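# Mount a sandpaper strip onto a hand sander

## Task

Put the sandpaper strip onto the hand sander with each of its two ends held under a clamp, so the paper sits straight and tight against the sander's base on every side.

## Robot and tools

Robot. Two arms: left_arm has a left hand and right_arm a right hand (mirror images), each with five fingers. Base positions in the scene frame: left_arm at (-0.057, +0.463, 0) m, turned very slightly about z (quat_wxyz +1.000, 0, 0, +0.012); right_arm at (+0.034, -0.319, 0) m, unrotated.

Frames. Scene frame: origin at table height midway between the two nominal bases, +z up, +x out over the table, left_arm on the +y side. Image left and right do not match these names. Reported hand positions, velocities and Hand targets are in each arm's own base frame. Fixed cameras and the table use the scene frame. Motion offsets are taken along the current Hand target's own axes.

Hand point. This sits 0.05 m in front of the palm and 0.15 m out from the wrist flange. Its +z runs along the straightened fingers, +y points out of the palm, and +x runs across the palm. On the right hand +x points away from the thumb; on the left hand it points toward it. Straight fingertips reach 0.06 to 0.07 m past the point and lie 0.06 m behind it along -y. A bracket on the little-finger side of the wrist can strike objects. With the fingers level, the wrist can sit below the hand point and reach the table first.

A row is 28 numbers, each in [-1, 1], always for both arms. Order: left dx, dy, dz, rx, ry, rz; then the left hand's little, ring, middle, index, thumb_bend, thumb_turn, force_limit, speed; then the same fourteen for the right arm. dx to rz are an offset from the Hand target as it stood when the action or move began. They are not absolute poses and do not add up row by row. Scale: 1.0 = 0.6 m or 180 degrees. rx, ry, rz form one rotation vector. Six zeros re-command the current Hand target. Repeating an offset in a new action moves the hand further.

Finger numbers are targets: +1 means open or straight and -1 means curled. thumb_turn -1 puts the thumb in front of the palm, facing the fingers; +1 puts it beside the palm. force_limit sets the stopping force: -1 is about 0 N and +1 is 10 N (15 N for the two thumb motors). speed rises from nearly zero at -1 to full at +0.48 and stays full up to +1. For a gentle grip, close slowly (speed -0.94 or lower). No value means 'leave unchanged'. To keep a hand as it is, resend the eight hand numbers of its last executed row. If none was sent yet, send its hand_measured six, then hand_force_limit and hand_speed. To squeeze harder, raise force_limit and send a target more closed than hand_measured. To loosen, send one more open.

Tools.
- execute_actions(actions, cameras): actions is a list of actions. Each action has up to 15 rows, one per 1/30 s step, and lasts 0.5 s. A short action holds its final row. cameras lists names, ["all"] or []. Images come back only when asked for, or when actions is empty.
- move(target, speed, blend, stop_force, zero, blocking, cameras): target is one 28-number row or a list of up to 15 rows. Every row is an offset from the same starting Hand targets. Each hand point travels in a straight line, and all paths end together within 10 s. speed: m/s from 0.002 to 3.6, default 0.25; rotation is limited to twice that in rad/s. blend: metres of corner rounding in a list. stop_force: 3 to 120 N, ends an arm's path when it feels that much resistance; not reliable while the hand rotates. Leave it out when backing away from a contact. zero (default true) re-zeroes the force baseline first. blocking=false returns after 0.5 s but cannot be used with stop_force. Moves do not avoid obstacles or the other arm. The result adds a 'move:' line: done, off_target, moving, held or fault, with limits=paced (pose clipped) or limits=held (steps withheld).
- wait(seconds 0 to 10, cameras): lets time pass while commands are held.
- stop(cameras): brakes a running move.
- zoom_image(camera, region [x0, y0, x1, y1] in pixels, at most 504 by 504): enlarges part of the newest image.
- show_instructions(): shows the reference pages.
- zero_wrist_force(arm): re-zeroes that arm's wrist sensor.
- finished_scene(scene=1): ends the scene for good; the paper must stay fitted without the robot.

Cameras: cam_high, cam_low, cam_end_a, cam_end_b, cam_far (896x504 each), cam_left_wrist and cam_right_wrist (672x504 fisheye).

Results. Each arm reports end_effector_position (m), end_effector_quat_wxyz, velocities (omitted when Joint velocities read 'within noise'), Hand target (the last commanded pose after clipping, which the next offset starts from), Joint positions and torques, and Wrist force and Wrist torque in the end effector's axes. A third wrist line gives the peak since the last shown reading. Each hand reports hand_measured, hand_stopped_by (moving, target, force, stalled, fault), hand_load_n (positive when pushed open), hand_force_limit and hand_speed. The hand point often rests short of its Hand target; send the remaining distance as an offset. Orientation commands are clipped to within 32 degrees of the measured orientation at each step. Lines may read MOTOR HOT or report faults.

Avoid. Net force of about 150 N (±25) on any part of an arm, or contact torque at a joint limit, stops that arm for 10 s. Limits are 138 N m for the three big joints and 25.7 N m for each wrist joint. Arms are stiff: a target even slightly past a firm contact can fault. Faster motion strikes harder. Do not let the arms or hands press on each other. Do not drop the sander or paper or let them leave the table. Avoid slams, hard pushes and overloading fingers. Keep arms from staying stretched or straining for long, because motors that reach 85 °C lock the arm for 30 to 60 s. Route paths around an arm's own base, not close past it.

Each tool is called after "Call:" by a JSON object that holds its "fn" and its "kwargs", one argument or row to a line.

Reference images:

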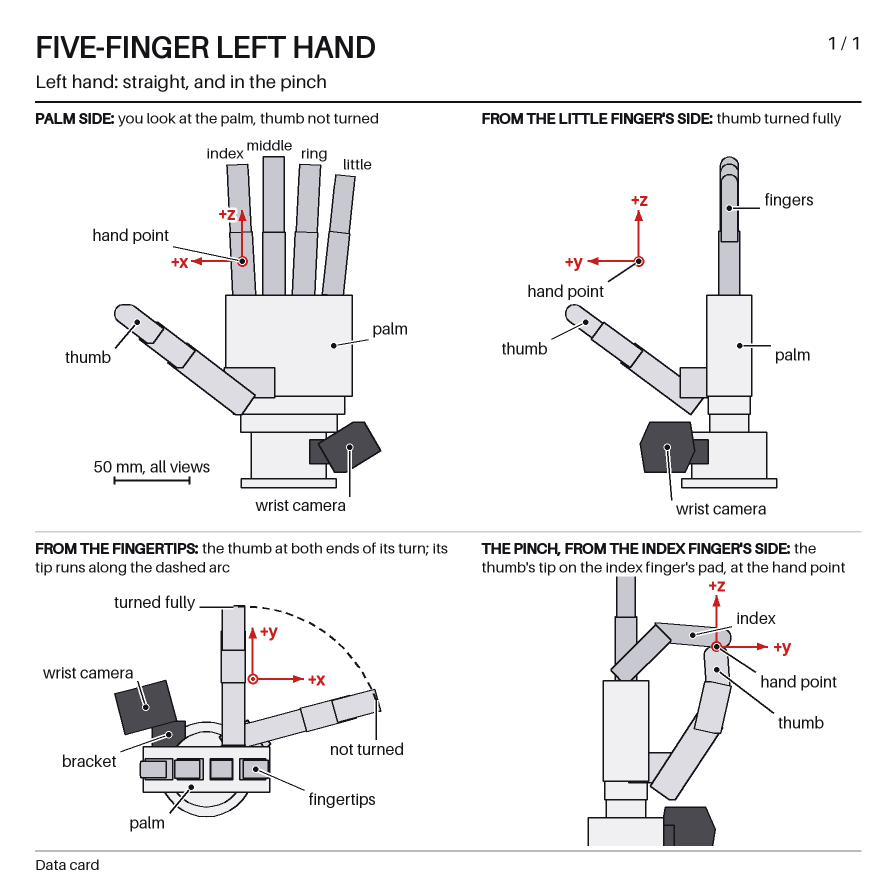

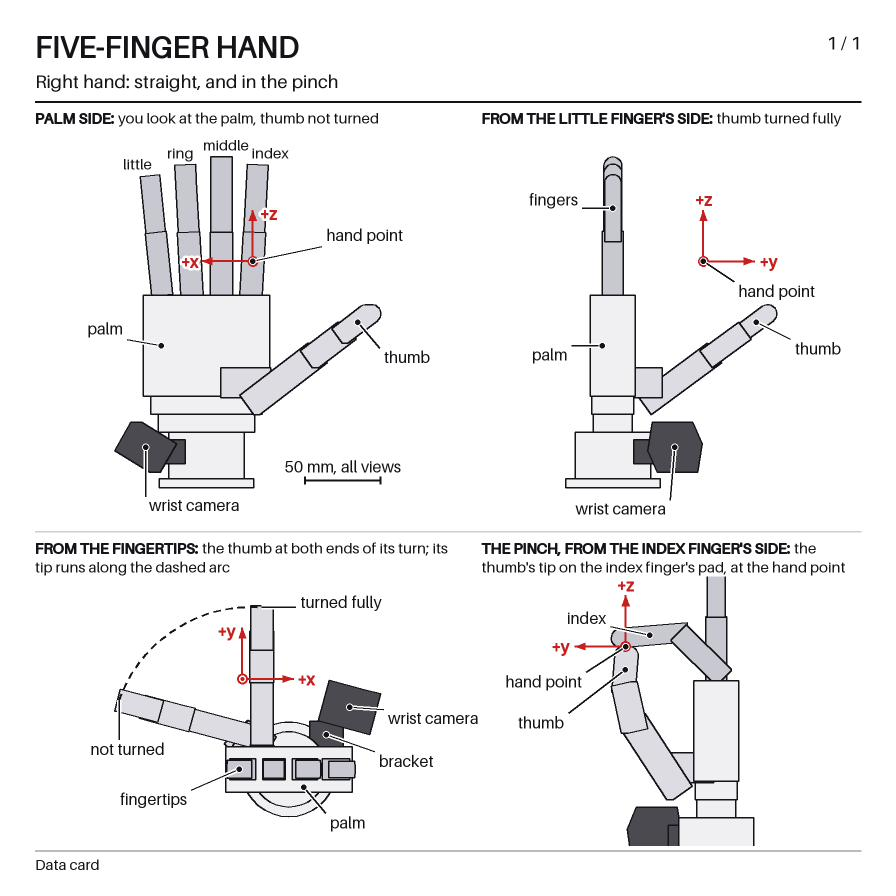

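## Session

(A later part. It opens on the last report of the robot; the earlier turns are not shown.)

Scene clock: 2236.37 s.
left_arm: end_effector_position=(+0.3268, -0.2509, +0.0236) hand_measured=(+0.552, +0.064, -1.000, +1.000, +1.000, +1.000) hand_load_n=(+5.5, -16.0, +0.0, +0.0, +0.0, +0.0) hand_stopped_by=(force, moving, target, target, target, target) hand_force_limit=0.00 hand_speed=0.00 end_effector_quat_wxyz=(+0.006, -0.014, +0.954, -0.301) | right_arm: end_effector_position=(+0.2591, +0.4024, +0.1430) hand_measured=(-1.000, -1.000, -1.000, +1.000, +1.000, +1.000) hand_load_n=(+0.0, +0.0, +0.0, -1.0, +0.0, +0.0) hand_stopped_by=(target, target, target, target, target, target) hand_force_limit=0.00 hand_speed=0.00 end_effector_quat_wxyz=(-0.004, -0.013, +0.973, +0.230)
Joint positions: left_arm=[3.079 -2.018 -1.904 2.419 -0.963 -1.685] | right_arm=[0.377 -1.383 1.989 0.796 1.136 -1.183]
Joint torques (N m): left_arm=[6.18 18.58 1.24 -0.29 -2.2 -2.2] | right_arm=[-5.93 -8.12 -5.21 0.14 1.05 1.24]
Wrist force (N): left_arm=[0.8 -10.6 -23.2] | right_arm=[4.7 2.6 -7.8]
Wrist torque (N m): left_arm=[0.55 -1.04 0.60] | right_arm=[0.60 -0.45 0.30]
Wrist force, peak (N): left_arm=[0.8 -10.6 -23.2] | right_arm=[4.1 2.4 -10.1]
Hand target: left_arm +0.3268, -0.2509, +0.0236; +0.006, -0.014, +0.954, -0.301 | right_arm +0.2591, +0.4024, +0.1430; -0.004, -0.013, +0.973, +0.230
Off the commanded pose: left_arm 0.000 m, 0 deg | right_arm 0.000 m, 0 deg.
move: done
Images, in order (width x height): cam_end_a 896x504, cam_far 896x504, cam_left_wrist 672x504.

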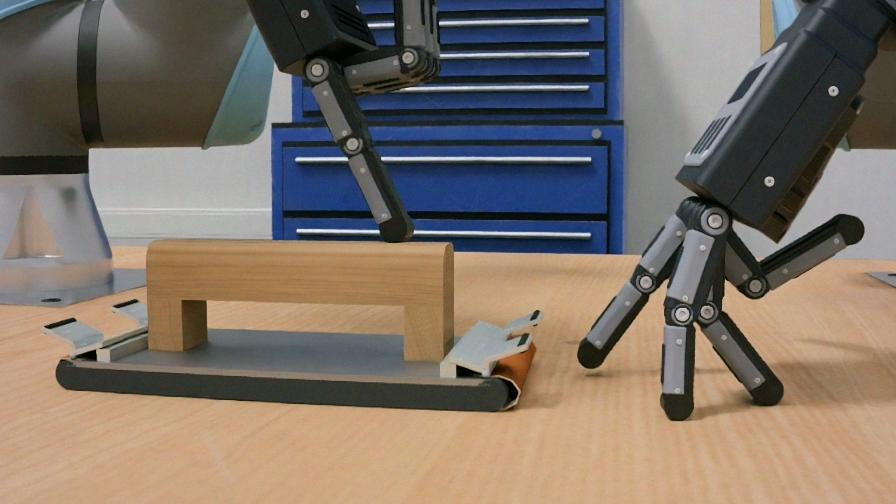

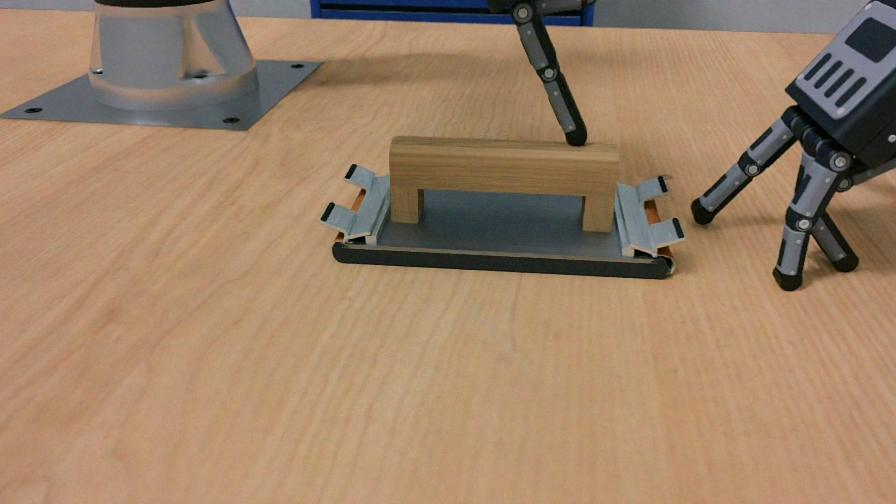

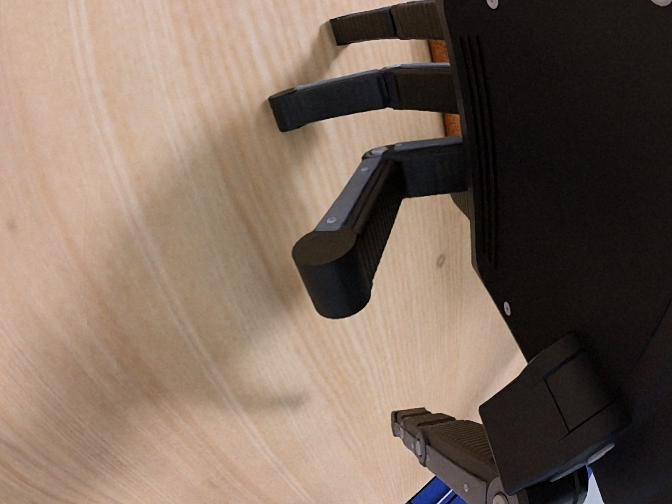

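Call:
{"fn": "move", "kwargs": {
  "target": [-0.0008,-0.0342,-0.0777,0,0,0,-1,1,-1,1,1,1,0,0, 0,0,0,0,0,0,-1,-1,-1,1,1,1,0,0],
  "speed": 0.08
}}

Call:
{"fn": "move", "kwargs": {
  "target": [0,0,0,0,0,0,-0.99,1,-1,1,1,1,0,0, 0,0,0,0,0,0,-1,-1,-1,1,1,1,0,0],
  "speed": 0.08,
  "cameras": ["cam_far", "cam_end_a", "cam_left_wrist"]
}}

Scene clock: 2246.53 s.
left_arm: end_effector_position=(+0.3269, -0.2409, +0.0734) hand_measured=(+0.552, +0.064, -1.000, +1.000, +1.000, +1.000) hand_load_n=(+0.0, +0.0, +0.0, +0.0, +0.0, +0.0) hand_stopped_by=(force, stalled, target, target, target, target) hand_force_limit=0.00 hand_speed=0.00 end_effector_quat_wxyz=(+0.006, -0.014, +0.954, -0.301) | right_arm: end_effector_position=(+0.2591, +0.4024, +0.1430) hand_measured=(-1.000, -1.000, -1.000, +1.000, +1.000, +1.000) hand_load_n=(+0.0, +0.0, +0.0, -1.0, +0.0, +0.0) hand_stopped_by=(target, target, target, target, target, target) hand_force_limit=0.00 hand_speed=0.00 end_effector_quat_wxyz=(-0.004, -0.013, +0.973, +0.230)
Joint positions: left_arm=[3.107 -1.932 -1.876 2.286 -0.961 -1.651] | right_arm=[0.377 -1.383 1.989 0.796 1.136 -1.183]
Joint torques (N m): left_arm=[9.07 33.8 21.49 -4.35 1.84 1.33] | right_arm=[-6.22 -7.99 -5.82 -0.21 1.13 1.24]
Wrist force (N): left_arm=[0.3 0.7 -0.7] | right_arm=[4.7 2.6 -7.8]
Wrist torque (N m): left_arm=[0.14 -0.05 -0.10] | right_arm=[0.62 -0.44 0.31]
Wrist force, peak (N): left_arm=[0.8 -10.7 -23.2] | right_arm=[5.0 2.6 -8.3]
Hand target: left_arm +0.3269, -0.2409, +0.0736; +0.006, -0.014, +0.954, -0.301 | right_arm +0.2591, +0.4024, +0.1430; -0.004, -0.013, +0.973, +0.230
Off the commanded pose: left_arm 0.000 m, 0 deg | right_arm 0.000 m, 0 deg.
move: done

Scene clock: 2247.40 s.
left_arm: end_effector_position=(+0.3269, -0.2409, +0.0736) hand_measured=(-0.990, +0.064, -1.000, +1.000, +1.000, +1.000) hand_load_n=(+0.0, +0.0, +0.0, -0.5, +0.0, +0.0) hand_stopped_by=(target, stalled, target, target, target, target) hand_force_limit=0.00 hand_speed=0.00 end_effector_quat_wxyz=(+0.006, -0.014, +0.954, -0.301) | right_arm: end_effector_position=(+0.2591, +0.4024, +0.1430) hand_measured=(-1.000, -1.000, -1.000, +1.000, +1.000, +1.000) hand_load_n=(+0.0, +0.0, +0.0, -1.0, +0.0, +0.0) hand_stopped_by=(target, target, target, target, target, target) hand_force_limit=0.00 hand_speed=0.00 end_effector_quat_wxyz=(-0.004, -0.013, +0.973, +0.230)
Joint positions: left_arm=[3.107 -1.931 -1.876 2.285 -0.961 -1.651] | right_arm=[0.377 -1.383 1.989 0.796 1.136 -1.183]
Joint torques (N m): left_arm=[8.82 33.96 22.01 -4.23 1.3 1.4] | right_arm=[-5.97 -8.01 -5.83 -0.23 1.12 1.11]
Wrist force (N): left_arm=[0.3 0.6 -0.7] | right_arm=[4.7 2.6 -7.7]
Wrist torque (N m): left_arm=[0.14 -0.06 -0.09] | right_arm=[0.62 -0.44 0.31]
Wrist force, peak (N): left_arm=[0.2 0.8 -0.9] | right_arm=[4.8 2.9 -8.1]
Hand target: left_arm +0.3269, -0.2409, +0.0736; +0.006, -0.014, +0.954, -0.301 | right_arm +0.2591, +0.4024, +0.1430; -0.004, -0.013, +0.973, +0.230
Off the commanded pose: left_arm 0.000 m, 0 deg | right_arm 0.000 m, 0 deg.
move: done
Images, in order (width x height): cam_end_a 896x504, cam_far 896x504, cam_left_wrist 672x504.

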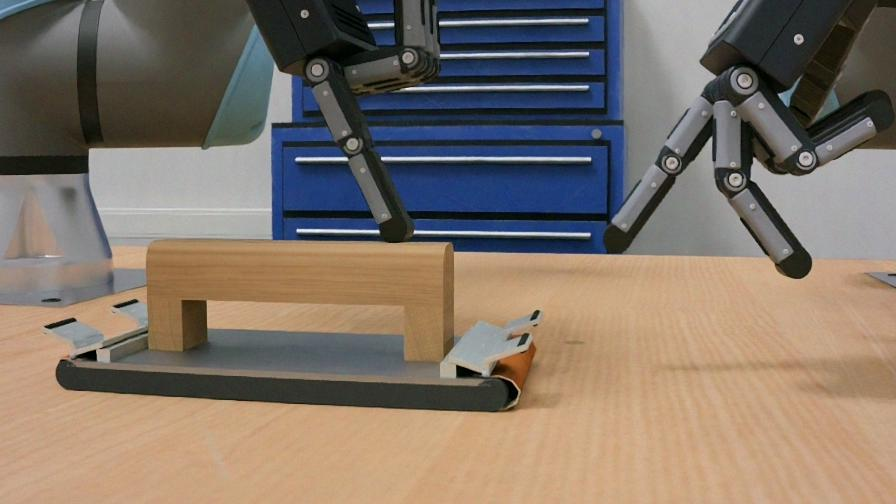

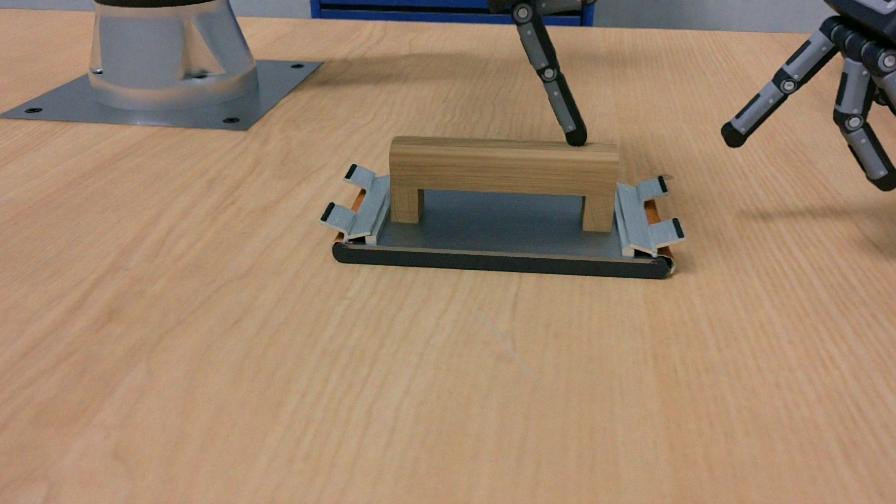

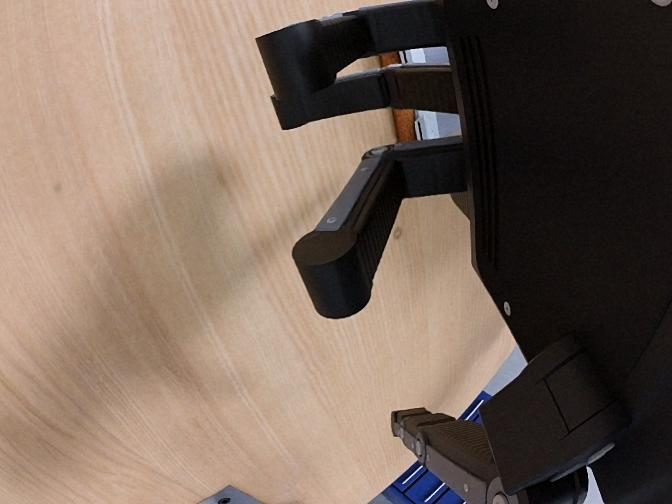

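Call:
{"fn": "move", "kwargs": {
  "target": [
    [0,0,0,0,0,0,-0.99,0.995,-1,1,1,1,0,0, 0,0,0,0,0,0,-1,-1,-1,1,1,1,0,0],
    [0.0008,0.0342,0.0777,0,0,0,-0.99,0.995,-1,1,1,1,0,0, 0,0,0,0,0,0,-1,-1,-1,1,1,1,0,0]
  ],
  "speed": 0.06,
  "cameras": ["cam_far", "cam_end_a", "cam_left_wrist"]
}}

Call:
{"fn": "zoom_image", "kwargs": {
  "camera": "cam_end_a",
  "region": [420, 270, 620, 430]
}}

Call:
{"fn": "zoom_image", "kwargs": {
  "camera": "cam_far",
  "region": [590, 140, 760, 290]
}}

Scene clock: 2261.57 s.
left_arm: end_effector_position=(+0.3268, -0.2508, +0.0238) hand_measured=(-0.990, +0.996, -1.000, +1.000, +1.000, +1.000) hand_load_n=(+0.0, +0.0, +0.0, +0.0, +0.0, +0.0) hand_stopped_by=(target, target, target, target, target, target) hand_force_limit=0.00 hand_speed=0.00 end_effector_quat_wxyz=(+0.006, -0.014, +0.954, -0.301) | right_arm: end_effector_position=(+0.2591, +0.4024, +0.1430) hand_measured=(-1.000, -1.000, -1.000, +1.000, +1.000, +1.000) hand_load_n=(+0.5, +0.0, +0.0, -1.0, +0.0, +0.0) hand_stopped_by=(target, target, target, target, target, target) hand_force_limit=0.00 hand_speed=0.00 end_effector_quat_wxyz=(-0.004, -0.013, +0.973, +0.230)
Joint positions: left_arm=[3.079 -2.017 -1.904 2.419 -0.963 -1.685] | right_arm=[0.377 -1.383 1.989 0.796 1.136 -1.183]
Joint torques (N m): left_arm=[-6.75 18.73 2.66 -0.71 -0.59 -1.93] | right_arm=[-6.36 -8.18 -5.2 -0.24 1.05 1.15]
Wrist force (N): left_arm=[0.4 0.9 -0.8] | right_arm=[5.2 2.6 -8.0]
Wrist torque (N m): left_arm=[0.18 -0.07 0.02] | right_arm=[0.62 -0.51 0.34]
Wrist force, peak (N): left_arm=[0.3 0.8 -1.0] | right_arm=[5.1 2.6 -8.5]
Hand target: left_arm +0.3268, -0.2509, +0.0236; +0.006, -0.014, +0.954, -0.301 | right_arm +0.2591, +0.4024, +0.1430; -0.004, -0.013, +0.973, +0.230
Off the commanded pose: left_arm 0.000 m, 0 deg | right_arm 0.000 m, 0 deg.
move: done
Images, in order (width x height): cam_end_a 896x504, cam_far 896x504, cam_left_wrist 672x504.

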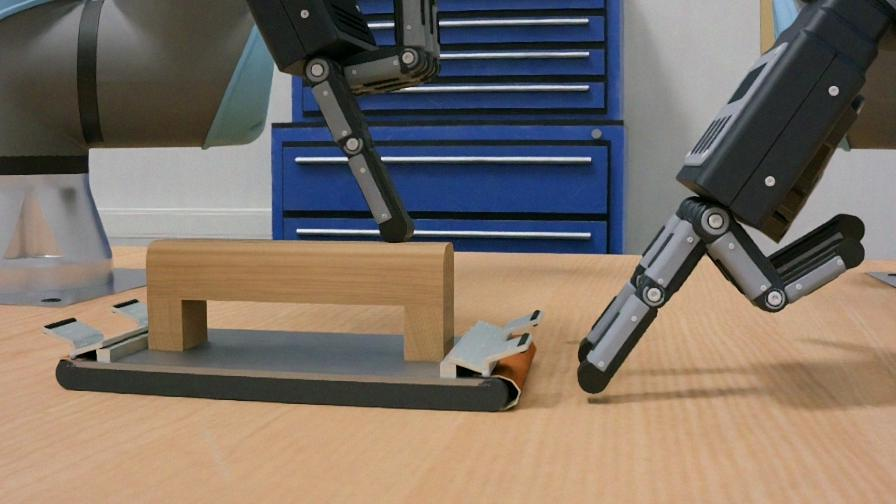

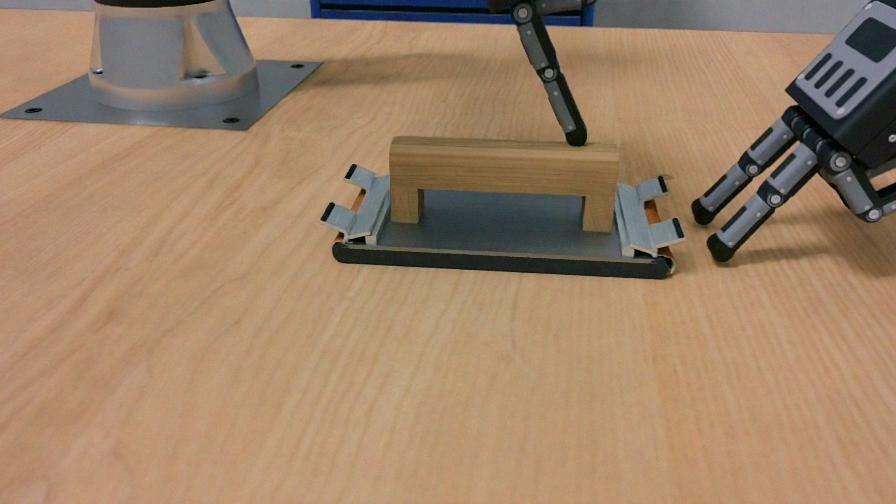

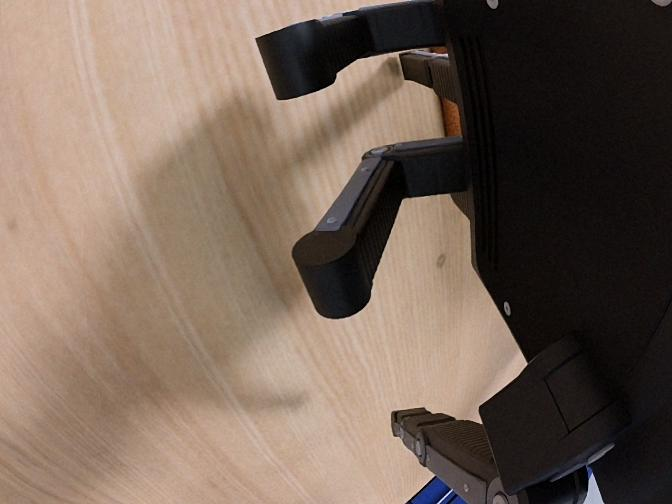

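Scaled by 2.520 from the camera's 896x504 image, which has a finer 1280x720 frame.

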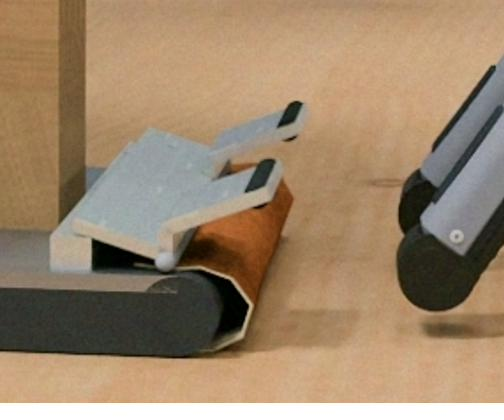

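Scaled by 2.965 from the camera's 896x504 image, which has a finer 1280x720 frame.

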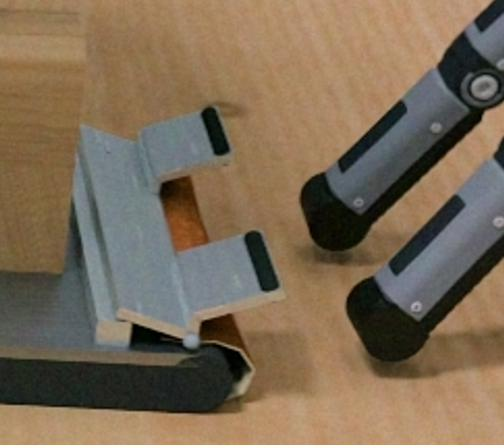

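Call:
{"fn": "move", "kwargs": {
  "target": [0.0017,-0.0258,0.0108,0,0,0,-0.99,0.995,-1,1,1,1,0,0, 0,0,0,0,0,0,-1,-1,-1,1,1,1,0,0],
  "speed": 0.05,
  "stop_force": 4
}}

Call:
{"fn": "move", "kwargs": {
  "target": [
    [0.0003,-0.0092,0.0015,0,0,0,-0.99,0.995,-1,1,1,1,0,0, 0,0,0,0,0,0,-1,-1,-1,1,1,1,0,0],
    [0.0005,-0.022,-0.0138,0,0,0,-0.99,0.995,-1,1,1,1,0,0, 0,0,0,0,0,0,-1,-1,-1,1,1,1,0,0]
  ],
  "speed": 0.012,
  "stop_force": 12,
  "cameras": ["cam_far", "cam_end_a"]
}}

Call:
{"fn": "zoom_image", "kwargs": {
  "camera": "cam_end_a",
  "region": [420, 270, 600, 430]
}}

Call:
{"fn": "zoom_image", "kwargs": {
  "camera": "cam_far",
  "region": [590, 140, 740, 290]
}}

Scene clock: 2282.00 s.
left_arm: end_effector_position=(+0.3263, -0.2673, +0.0272) hand_measured=(-0.990, +0.996, -1.000, +1.000, +1.000, +1.000) hand_load_n=(+0.0, +0.0, +0.0, +0.0, +0.0, -0.5) hand_stopped_by=(target, target, target, target, target, target) hand_force_limit=0.00 hand_speed=0.00 end_effector_quat_wxyz=(+0.006, -0.014, +0.954, -0.301) | right_arm: end_effector_position=(+0.2591, +0.4024, +0.1430) hand_measured=(-1.000, -1.000, -1.000, +1.000, +1.000, +1.000) hand_load_n=(+0.0, +0.0, +0.0, -1.0, +0.0, +0.0) hand_stopped_by=(target, target, target, target, target, target) hand_force_limit=0.00 hand_speed=0.00 end_effector_quat_wxyz=(-0.004, -0.013, +0.973, +0.230)
Joint positions: left_arm=[3.035 -2.018 -1.88 2.426 -0.966 -1.739] | right_arm=[0.377 -1.383 1.989 0.796 1.136 -1.183]
Joint torques (N m): left_arm=[-6.6 19.74 20.54 -0.86 -0.59 -1.92] | right_arm=[-7.41 -8.08 -5.58 -0.24 0.99 1.25]
Wrist force (N): left_arm=[0.4 0.7 -0.5] | right_arm=[4.7 2.4 -7.8]
Wrist torque (N m): left_arm=[0.13 -0.06 0.02] | right_arm=[0.58 -0.45 0.30]
Wrist force, peak (N): left_arm=[0.3 1.1 -0.7] | right_arm=[4.8 2.8 -8.3]
Hand target: left_arm +0.3263, -0.2673, +0.0272; +0.006, -0.014, +0.954, -0.301 | right_arm +0.2591, +0.4024, +0.1430; -0.004, -0.013, +0.973, +0.230
Off the commanded pose: left_arm 0.000 m, 0 deg | right_arm 0.000 m, 0 deg.
move: done

Scene clock: 2283.90 s.
left_arm: end_effector_position=(+0.3263, -0.2725, +0.0325) hand_measured=(-0.990, +0.996, -1.000, +0.998, +1.000, +1.000) hand_load_n=(+0.0, -3.5, +0.0, -11.5, -0.5, +0.0) hand_stopped_by=(target, target, target, target, target, target) hand_force_limit=0.00 hand_speed=0.00 end_effector_quat_wxyz=(+0.006, -0.014, +0.954, -0.301) | right_arm: end_effector_position=(+0.2591, +0.4024, +0.1430) hand_measured=(-1.000, -1.000, -1.000, +1.000, +1.000, +1.000) hand_load_n=(+0.0, +0.0, +0.0, +0.0, +0.0, +0.0) hand_stopped_by=(target, target, target, target, target, target) hand_force_limit=0.00 hand_speed=0.00 end_effector_quat_wxyz=(-0.004, -0.013, +0.973, +0.230)
Joint positions: left_arm=[3.021 -2.011 -1.869 2.418 -0.968 -1.756] | right_arm=[0.377 -1.383 1.989 0.796 1.136 -1.183]
Joint torques (N m): left_arm=[6.45 24.02 5.39 -1.43 5.18 1.04] | right_arm=[-6.4 -8.1 -5.83 -0.18 1.01 1.12]
Wrist force (N): left_arm=[0.6 16.5 1.7] | right_arm=[4.3 2.2 -12.9]
Wrist torque (N m): left_arm=[-0.44 -0.03 -0.13] | right_arm=[0.99 -0.49 0.29]
Wrist force, peak (N): left_arm=[1.4 17.7 2.4] | right_arm=[4.4 2.8 -14.3]
Hand target: left_arm +0.3263, -0.2725, +0.0325; +0.006, -0.014, +0.954, -0.301 (not the last commanded pose) | right_arm +0.2591, +0.4024, +0.1430; -0.004, -0.013, +0.973, +0.230
Off the commanded pose: left_arm 0.009 m, 0 deg | right_arm 0.000 m, 0 deg.
move: contact (left_arm); path passed 1 of 2 targets
Images, in order (width x height): cam_end_a 896x504, cam_far 896x504.

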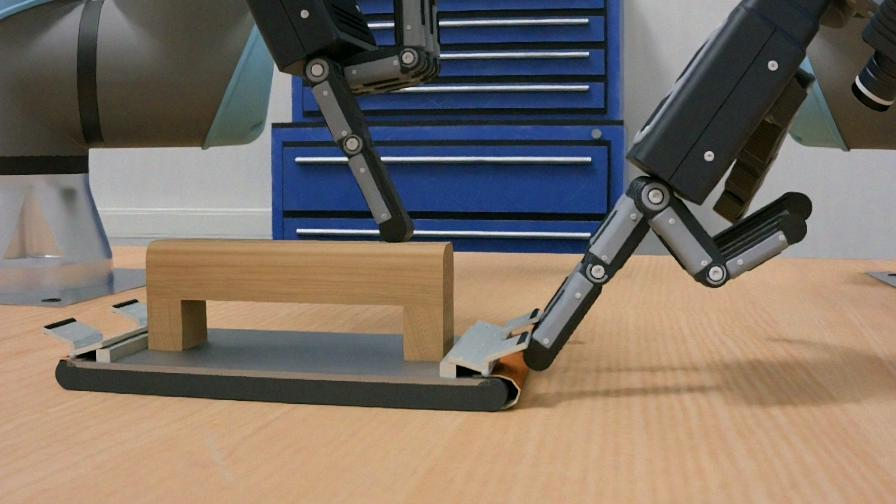

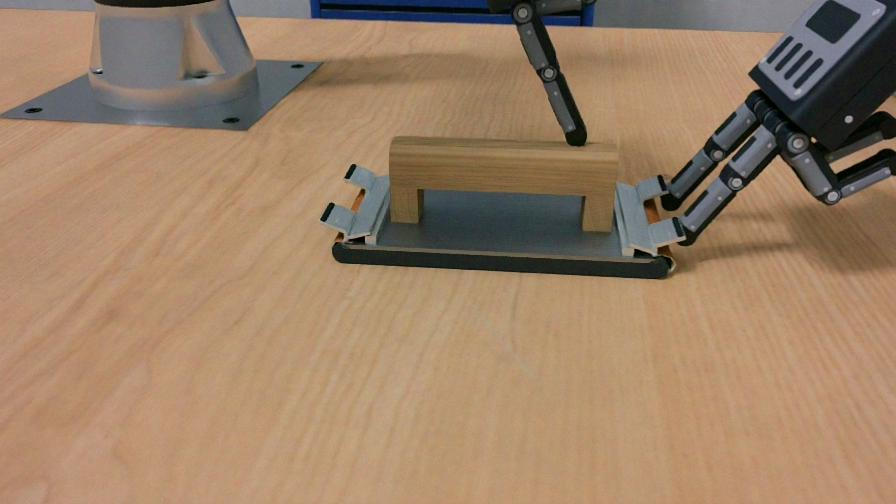

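Scaled by 2.800 from the camera's 896x504 image, which has a finer 1280x720 frame.

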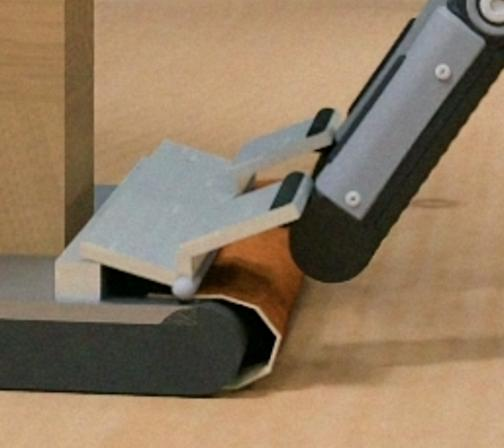

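Scaled by 3.360 from the camera's 896x504 image, which has a finer 1280x720 frame.

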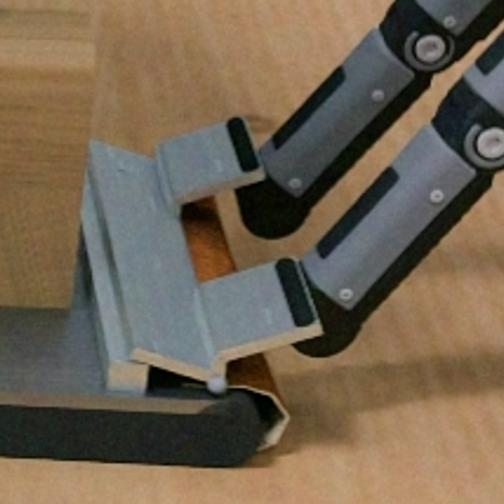

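Call:
{"fn": "move", "kwargs": {
  "target": [
    [-0.002,0.0272,-0.019,0,0,0,-0.99,0.995,-1,1,1,1,0,0, 0,0,0,0,0,0,-1,-1,-1,1,1,1,0,0],
    [-0.0028,-0.0835,-0.2057,0,0,0,-0.99,0.995,-1,1,1,1,0,0, 0,0,0,0,0,0,-1,-1,-1,1,1,1,0,0],
    [-0.0353,-0.0988,-0.1948,0,0.1008,0.318,-0.99,0.995,-1,1,1,1,0,0, 0,0,0,0,0,0,-1,-1,-1,1,1,1,0,0],
    [-0.0667,-0.1275,-0.1747,0,0.2017,0.636,-0.99,0.995,-1,1,1,1,0,0, 0,0,0,0,0,0,-1,-1,-1,1,1,1,0,0],
    [-0.0855,-0.1537,-0.0702,0,0.3025,0.954,-0.99,0,-1,0,1,1,0,0, 0,0,0,0,0,0,-1,-1,-1,1,1,1,0,0]
  ],
  "speed": 0.3,
  "blend": [0, 0.02, 0.02, 0.02, 0],
  "cameras": ["cam_far", "cam_end_a", "cam_high"]
}}

Scene clock: 2383.37 s.
left_arm: end_effector_position=(+0.3789, -0.3222, +0.1201) hand_measured=(-0.990, +0.000, -1.000, +0.000, +1.000, +1.000) hand_load_n=(+0.5, +0.0, +0.0, +0.0, +0.0, +0.0) hand_stopped_by=(target, target, target, target, target, target) hand_force_limit=0.00 hand_speed=0.00 end_effector_quat_wxyz=(-0.001, +1.000, +0.014, +0.002) | right_arm: end_effector_position=(+0.2591, +0.4024, +0.1430) hand_measured=(-1.000, -1.000, -1.000, +1.000, +1.000, +1.000) hand_load_n=(+0.5, +0.0, +0.5, -0.5, +0.0, +0.0) hand_stopped_by=(target, target, target, target, target, target) hand_force_limit=0.00 hand_speed=0.00 end_effector_quat_wxyz=(-0.004, -0.013, +0.973, +0.230)
Joint positions: left_arm=[2.801 -1.973 -1.654 2.059 -1.575 1.202] | right_arm=[0.377 -1.383 1.989 0.796 1.136 -1.183]
Joint torques (N m): left_arm=[9.02 21.71 8.56 -1.11 0.62 1.25] | right_arm=[-6.61 -8.35 -5.09 -0.1 0.95 1.05]
Wrist force (N): left_arm=[0.2 0.1 0.6] | right_arm=[5.3 2.1 -8.8]
Wrist torque (N m): left_arm=[0.03 0.02 -0.10] | right_arm=[0.68 -0.44 0.34]
Wrist force, peak (N): left_arm=[0.7 16.8 1.7] | right_arm=[4.6 2.1 -13.2]
Hand target: left_arm +0.3789, -0.3222, +0.1201; -0.001, +1.000, +0.014, +0.002 | right_arm +0.2591, +0.4024, +0.1430; -0.004, -0.013, +0.973, +0.230
Off the commanded pose: left_arm 0.000 m, 0 deg | right_arm 0.000 m, 0 deg.
move: done
Images, in order (width x height): cam_high 896x504, cam_end_a 896x504, cam_far 896x504.

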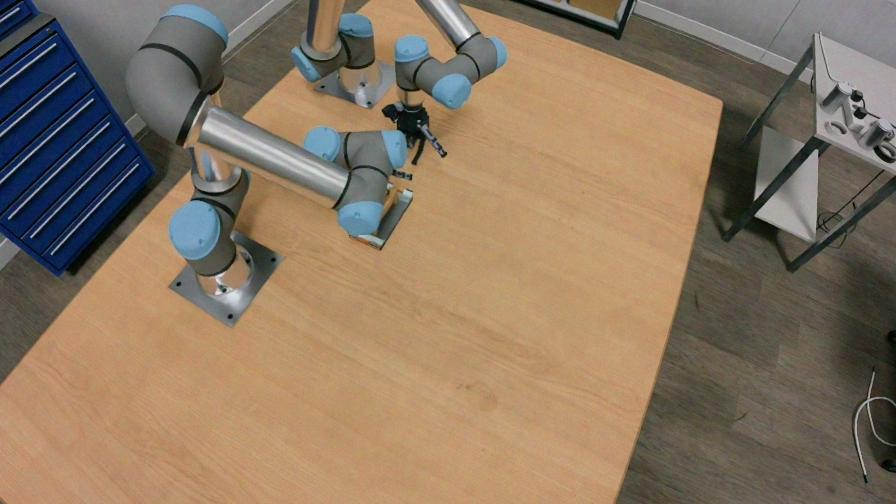

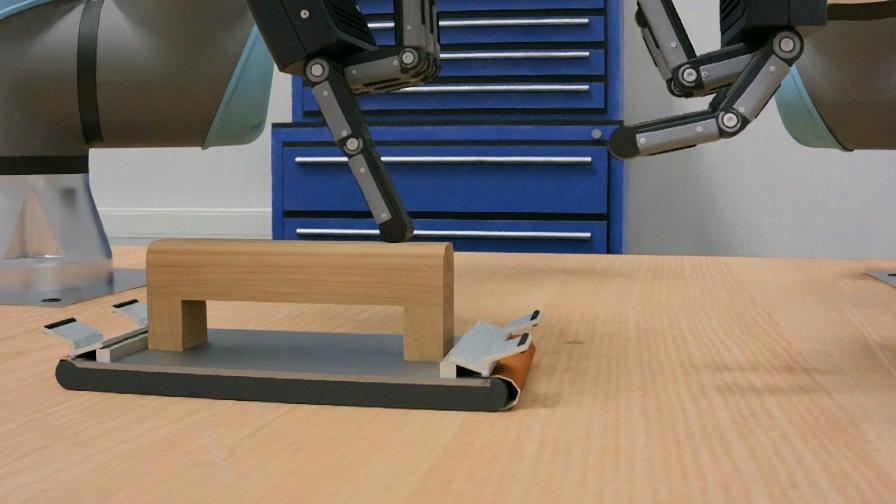

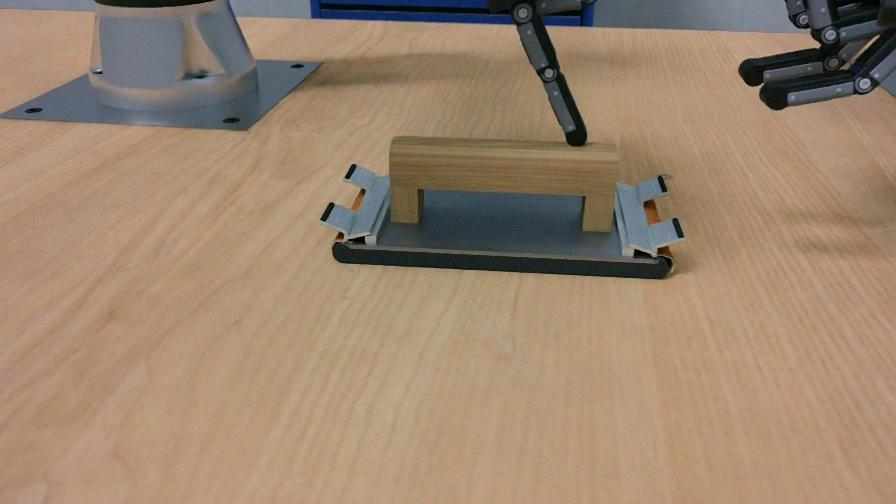

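Call:
{"fn": "move", "kwargs": {
  "target": [0,0,0.1483,0,0,0,-0.99,0,-1,0,1,1,0,0, 0,0,0,0,0,0,-1,-1,-1,1,1,1,0,0],
  "speed": 0.1,
  "stop_force": 5,
  "cameras": ["cam_far", "cam_end_a", "cam_high"]
}}

Call:
{"fn": "zoom_image", "kwargs": {
  "camera": "cam_end_a",
  "region": [420, 230, 680, 430]
}}

Call:
{"fn": "zoom_image", "kwargs": {
  "camera": "cam_far",
  "region": [590, 140, 790, 290]
}}

Scene clock: 2401.73 s.
left_arm: end_effector_position=(+0.3792, -0.3219, +0.0311) hand_measured=(-0.990, +0.000, -1.000, +0.000, +1.000, +1.000) hand_load_n=(+0.5, +0.0, +0.5, +0.0, +0.0, +0.0) hand_stopped_by=(target, target, target, target, target, target) hand_force_limit=0.00 hand_speed=0.00 end_effector_quat_wxyz=(-0.001, +1.000, +0.014, +0.002) | right_arm: end_effector_position=(+0.2591, +0.4024, +0.1430) hand_measured=(-1.000, -1.000, -1.000, +1.000, +1.000, +1.000) hand_load_n=(+0.0, +0.0, +0.0, -0.5, +0.0, +0.0) hand_stopped_by=(target, target, target, target, target, target) hand_force_limit=0.00 hand_speed=0.00 end_effector_quat_wxyz=(-0.004, -0.013, +0.973, +0.230)
Joint positions: left_arm=[2.802 -2.09 -1.742 2.264 -1.575 1.203] | right_arm=[0.377 -1.383 1.989 0.796 1.136 -1.183]
Joint torques (N m): left_arm=[-5.88 23.72 2.47 -0.94 0.57 -1.33] | right_arm=[-7.02 -8.26 -5.49 -0.09 0.94 1.03]
Wrist force (N): left_arm=[0.3 0.2 0.4] | right_arm=[5.4 2.0 -9.0]
Wrist torque (N m): left_arm=[0.06 0.00 -0.10] | right_arm=[0.66 -0.45 0.34]
Wrist force, peak (N): left_arm=[0.4 0.2 1.2] | right_arm=[5.4 2.5 -9.2]
Hand target: left_arm +0.3792, -0.3219, +0.0311; -0.001, +1.000, +0.014, +0.002 | right_arm +0.2591, +0.4024, +0.1430; -0.004, -0.013, +0.973, +0.230
Off the commanded pose: left_arm 0.000 m, 0 deg | right_arm 0.000 m, 0 deg.
move: done
Images, in order (width x height): cam_high 896x504, cam_end_a 896x504, cam_far 896x504.

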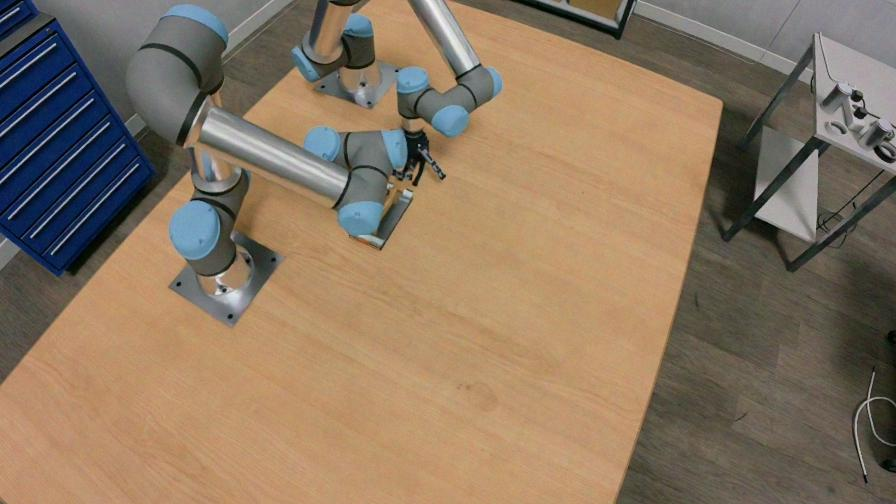

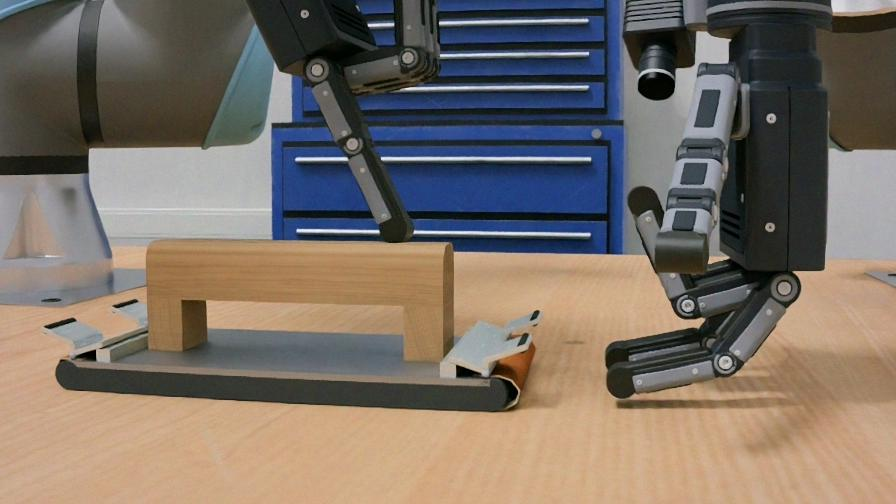

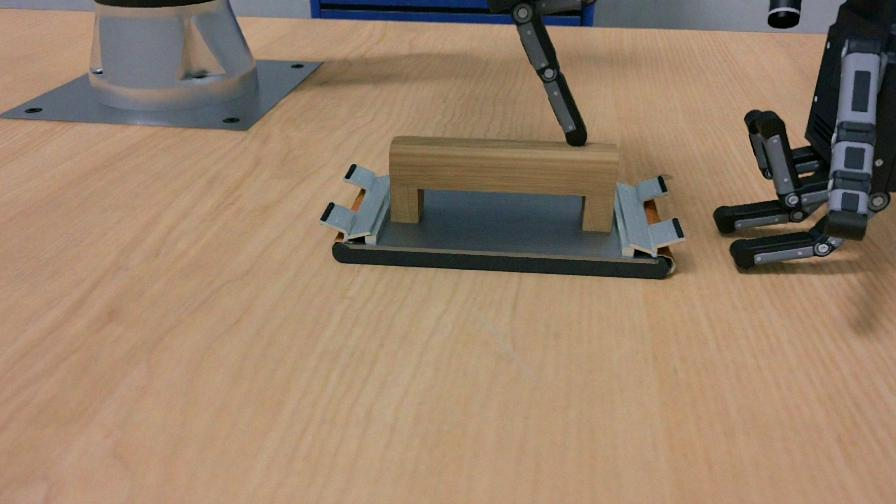

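Scaled by 1.938 from the camera's 896x504 image, which has a finer 1280x720 frame.

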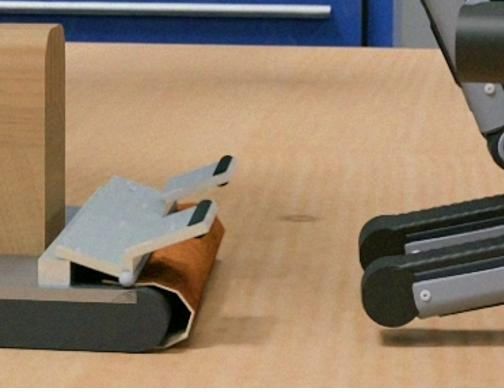

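Scaled by 2.520 from the camera's 896x504 image, which has a finer 1280x720 frame.

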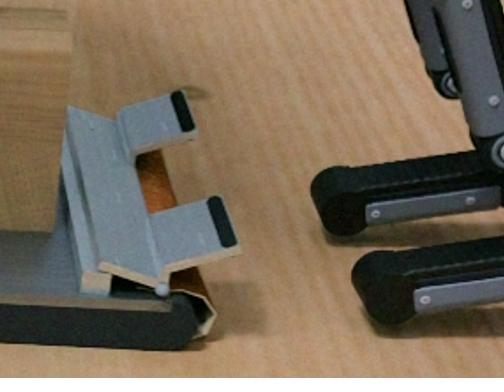

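Call:
{"fn": "move", "kwargs": {
  "target": [-0.0002,0.058,0,0,0,0,-0.99,0,-1,0,1,1,0,0, 0,0,0,0,0,0,-1,-1,-1,1,1,1,0,0],
  "speed": 0.03,
  "stop_force": 4,
  "cameras": ["cam_far", "cam_end_a"]
}}

Call:
{"fn": "zoom_image", "kwargs": {
  "camera": "cam_end_a",
  "region": [420, 270, 620, 430]
}}

Call:
{"fn": "zoom_image", "kwargs": {
  "camera": "cam_far",
  "region": [590, 140, 760, 290]
}}

Scene clock: 2411.20 s.
left_arm: end_effector_position=(+0.3800, -0.3553, +0.0310) hand_measured=(-0.990, +0.000, -1.000, +0.000, +1.000, +1.000) hand_load_n=(+0.0, +1.5, +0.0, +0.5, +0.0, +0.0) hand_stopped_by=(target, target, target, target, target, target) hand_force_limit=0.00 hand_speed=0.00 end_effector_quat_wxyz=(-0.001, +1.000, +0.014, +0.002) | right_arm: end_effector_position=(+0.2591, +0.4024, +0.1430) hand_measured=(-1.000, -1.000, -1.000, +1.000, +1.000, +1.000) hand_load_n=(+0.0, +0.0, +0.0, -0.5, +0.0, +0.0) hand_stopped_by=(target, target, target, target, target, target) hand_force_limit=0.00 hand_speed=0.00 end_effector_quat_wxyz=(-0.004, -0.013, +0.973, +0.230)
Joint positions: left_arm=[2.73 -2.132 -1.67 2.234 -1.575 1.13] | right_arm=[0.377 -1.383 1.989 0.796 1.136 -1.183]
Joint torques (N m): left_arm=[7.81 40.69 3.61 -0.69 1.98 1.27] | right_arm=[-6.8 -8.51 -6.15 -0.02 0.98 1.13]
Wrist force (N): left_arm=[0.3 -3.5 0.0] | right_arm=[5.0 2.3 -9.3]
Wrist torque (N m): left_arm=[0.08 0.01 0.00] | right_arm=[0.73 -0.37 0.33]
Wrist force, peak (N): left_arm=[0.2 -5.6 0.3] | right_arm=[5.3 2.1 -9.4]
Hand target: left_arm +0.3800, -0.3553, +0.0310; -0.001, +1.000, +0.014, +0.002 (not the last commanded pose) | right_arm +0.2591, +0.4024, +0.1430; -0.004, -0.013, +0.973, +0.230
Off the commanded pose: left_arm 0.001 m, 0 deg | right_arm 0.000 m, 0 deg.
move: contact (left_arm)
Images, in order (width x height): cam_end_a 896x504, cam_far 896x504.

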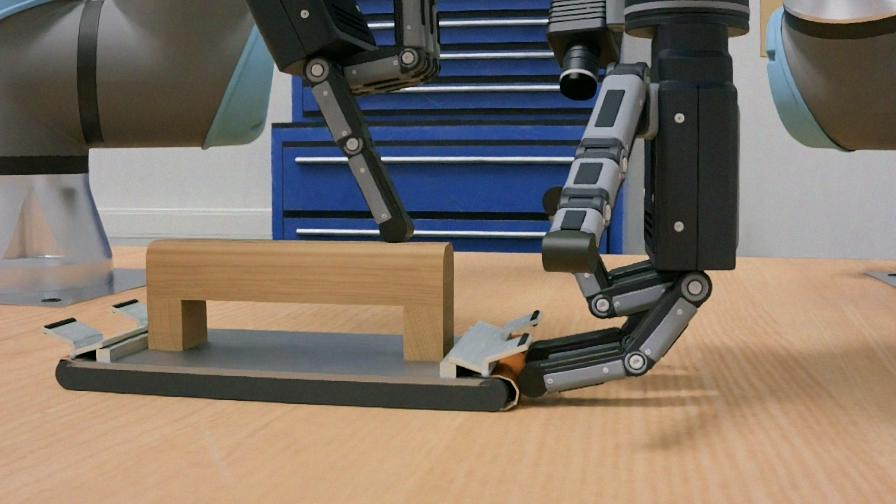

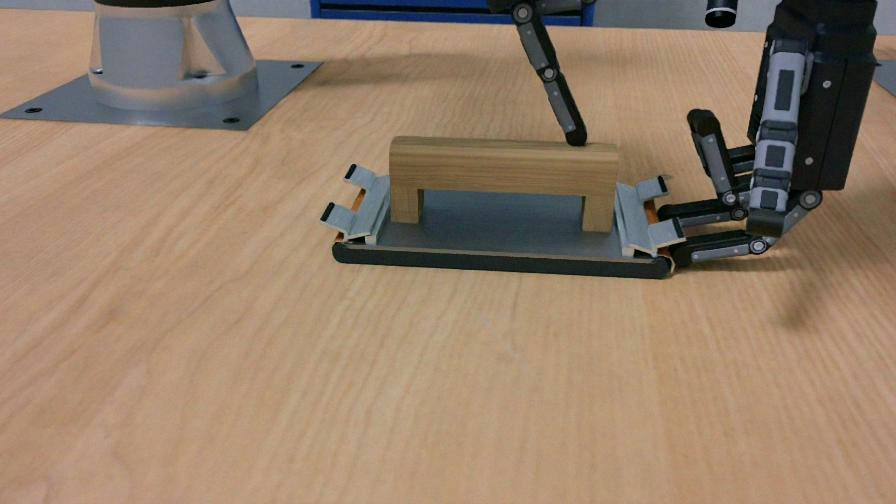

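Scaled by 2.520 from the camera's 896x504 image, which has a finer 1280x720 frame.

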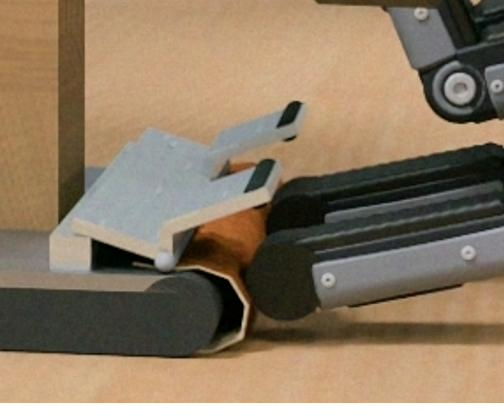

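Scaled by 2.965 from the camera's 896x504 image, which has a finer 1280x720 frame.

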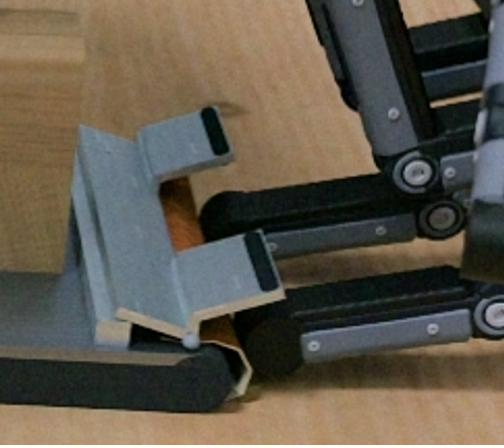

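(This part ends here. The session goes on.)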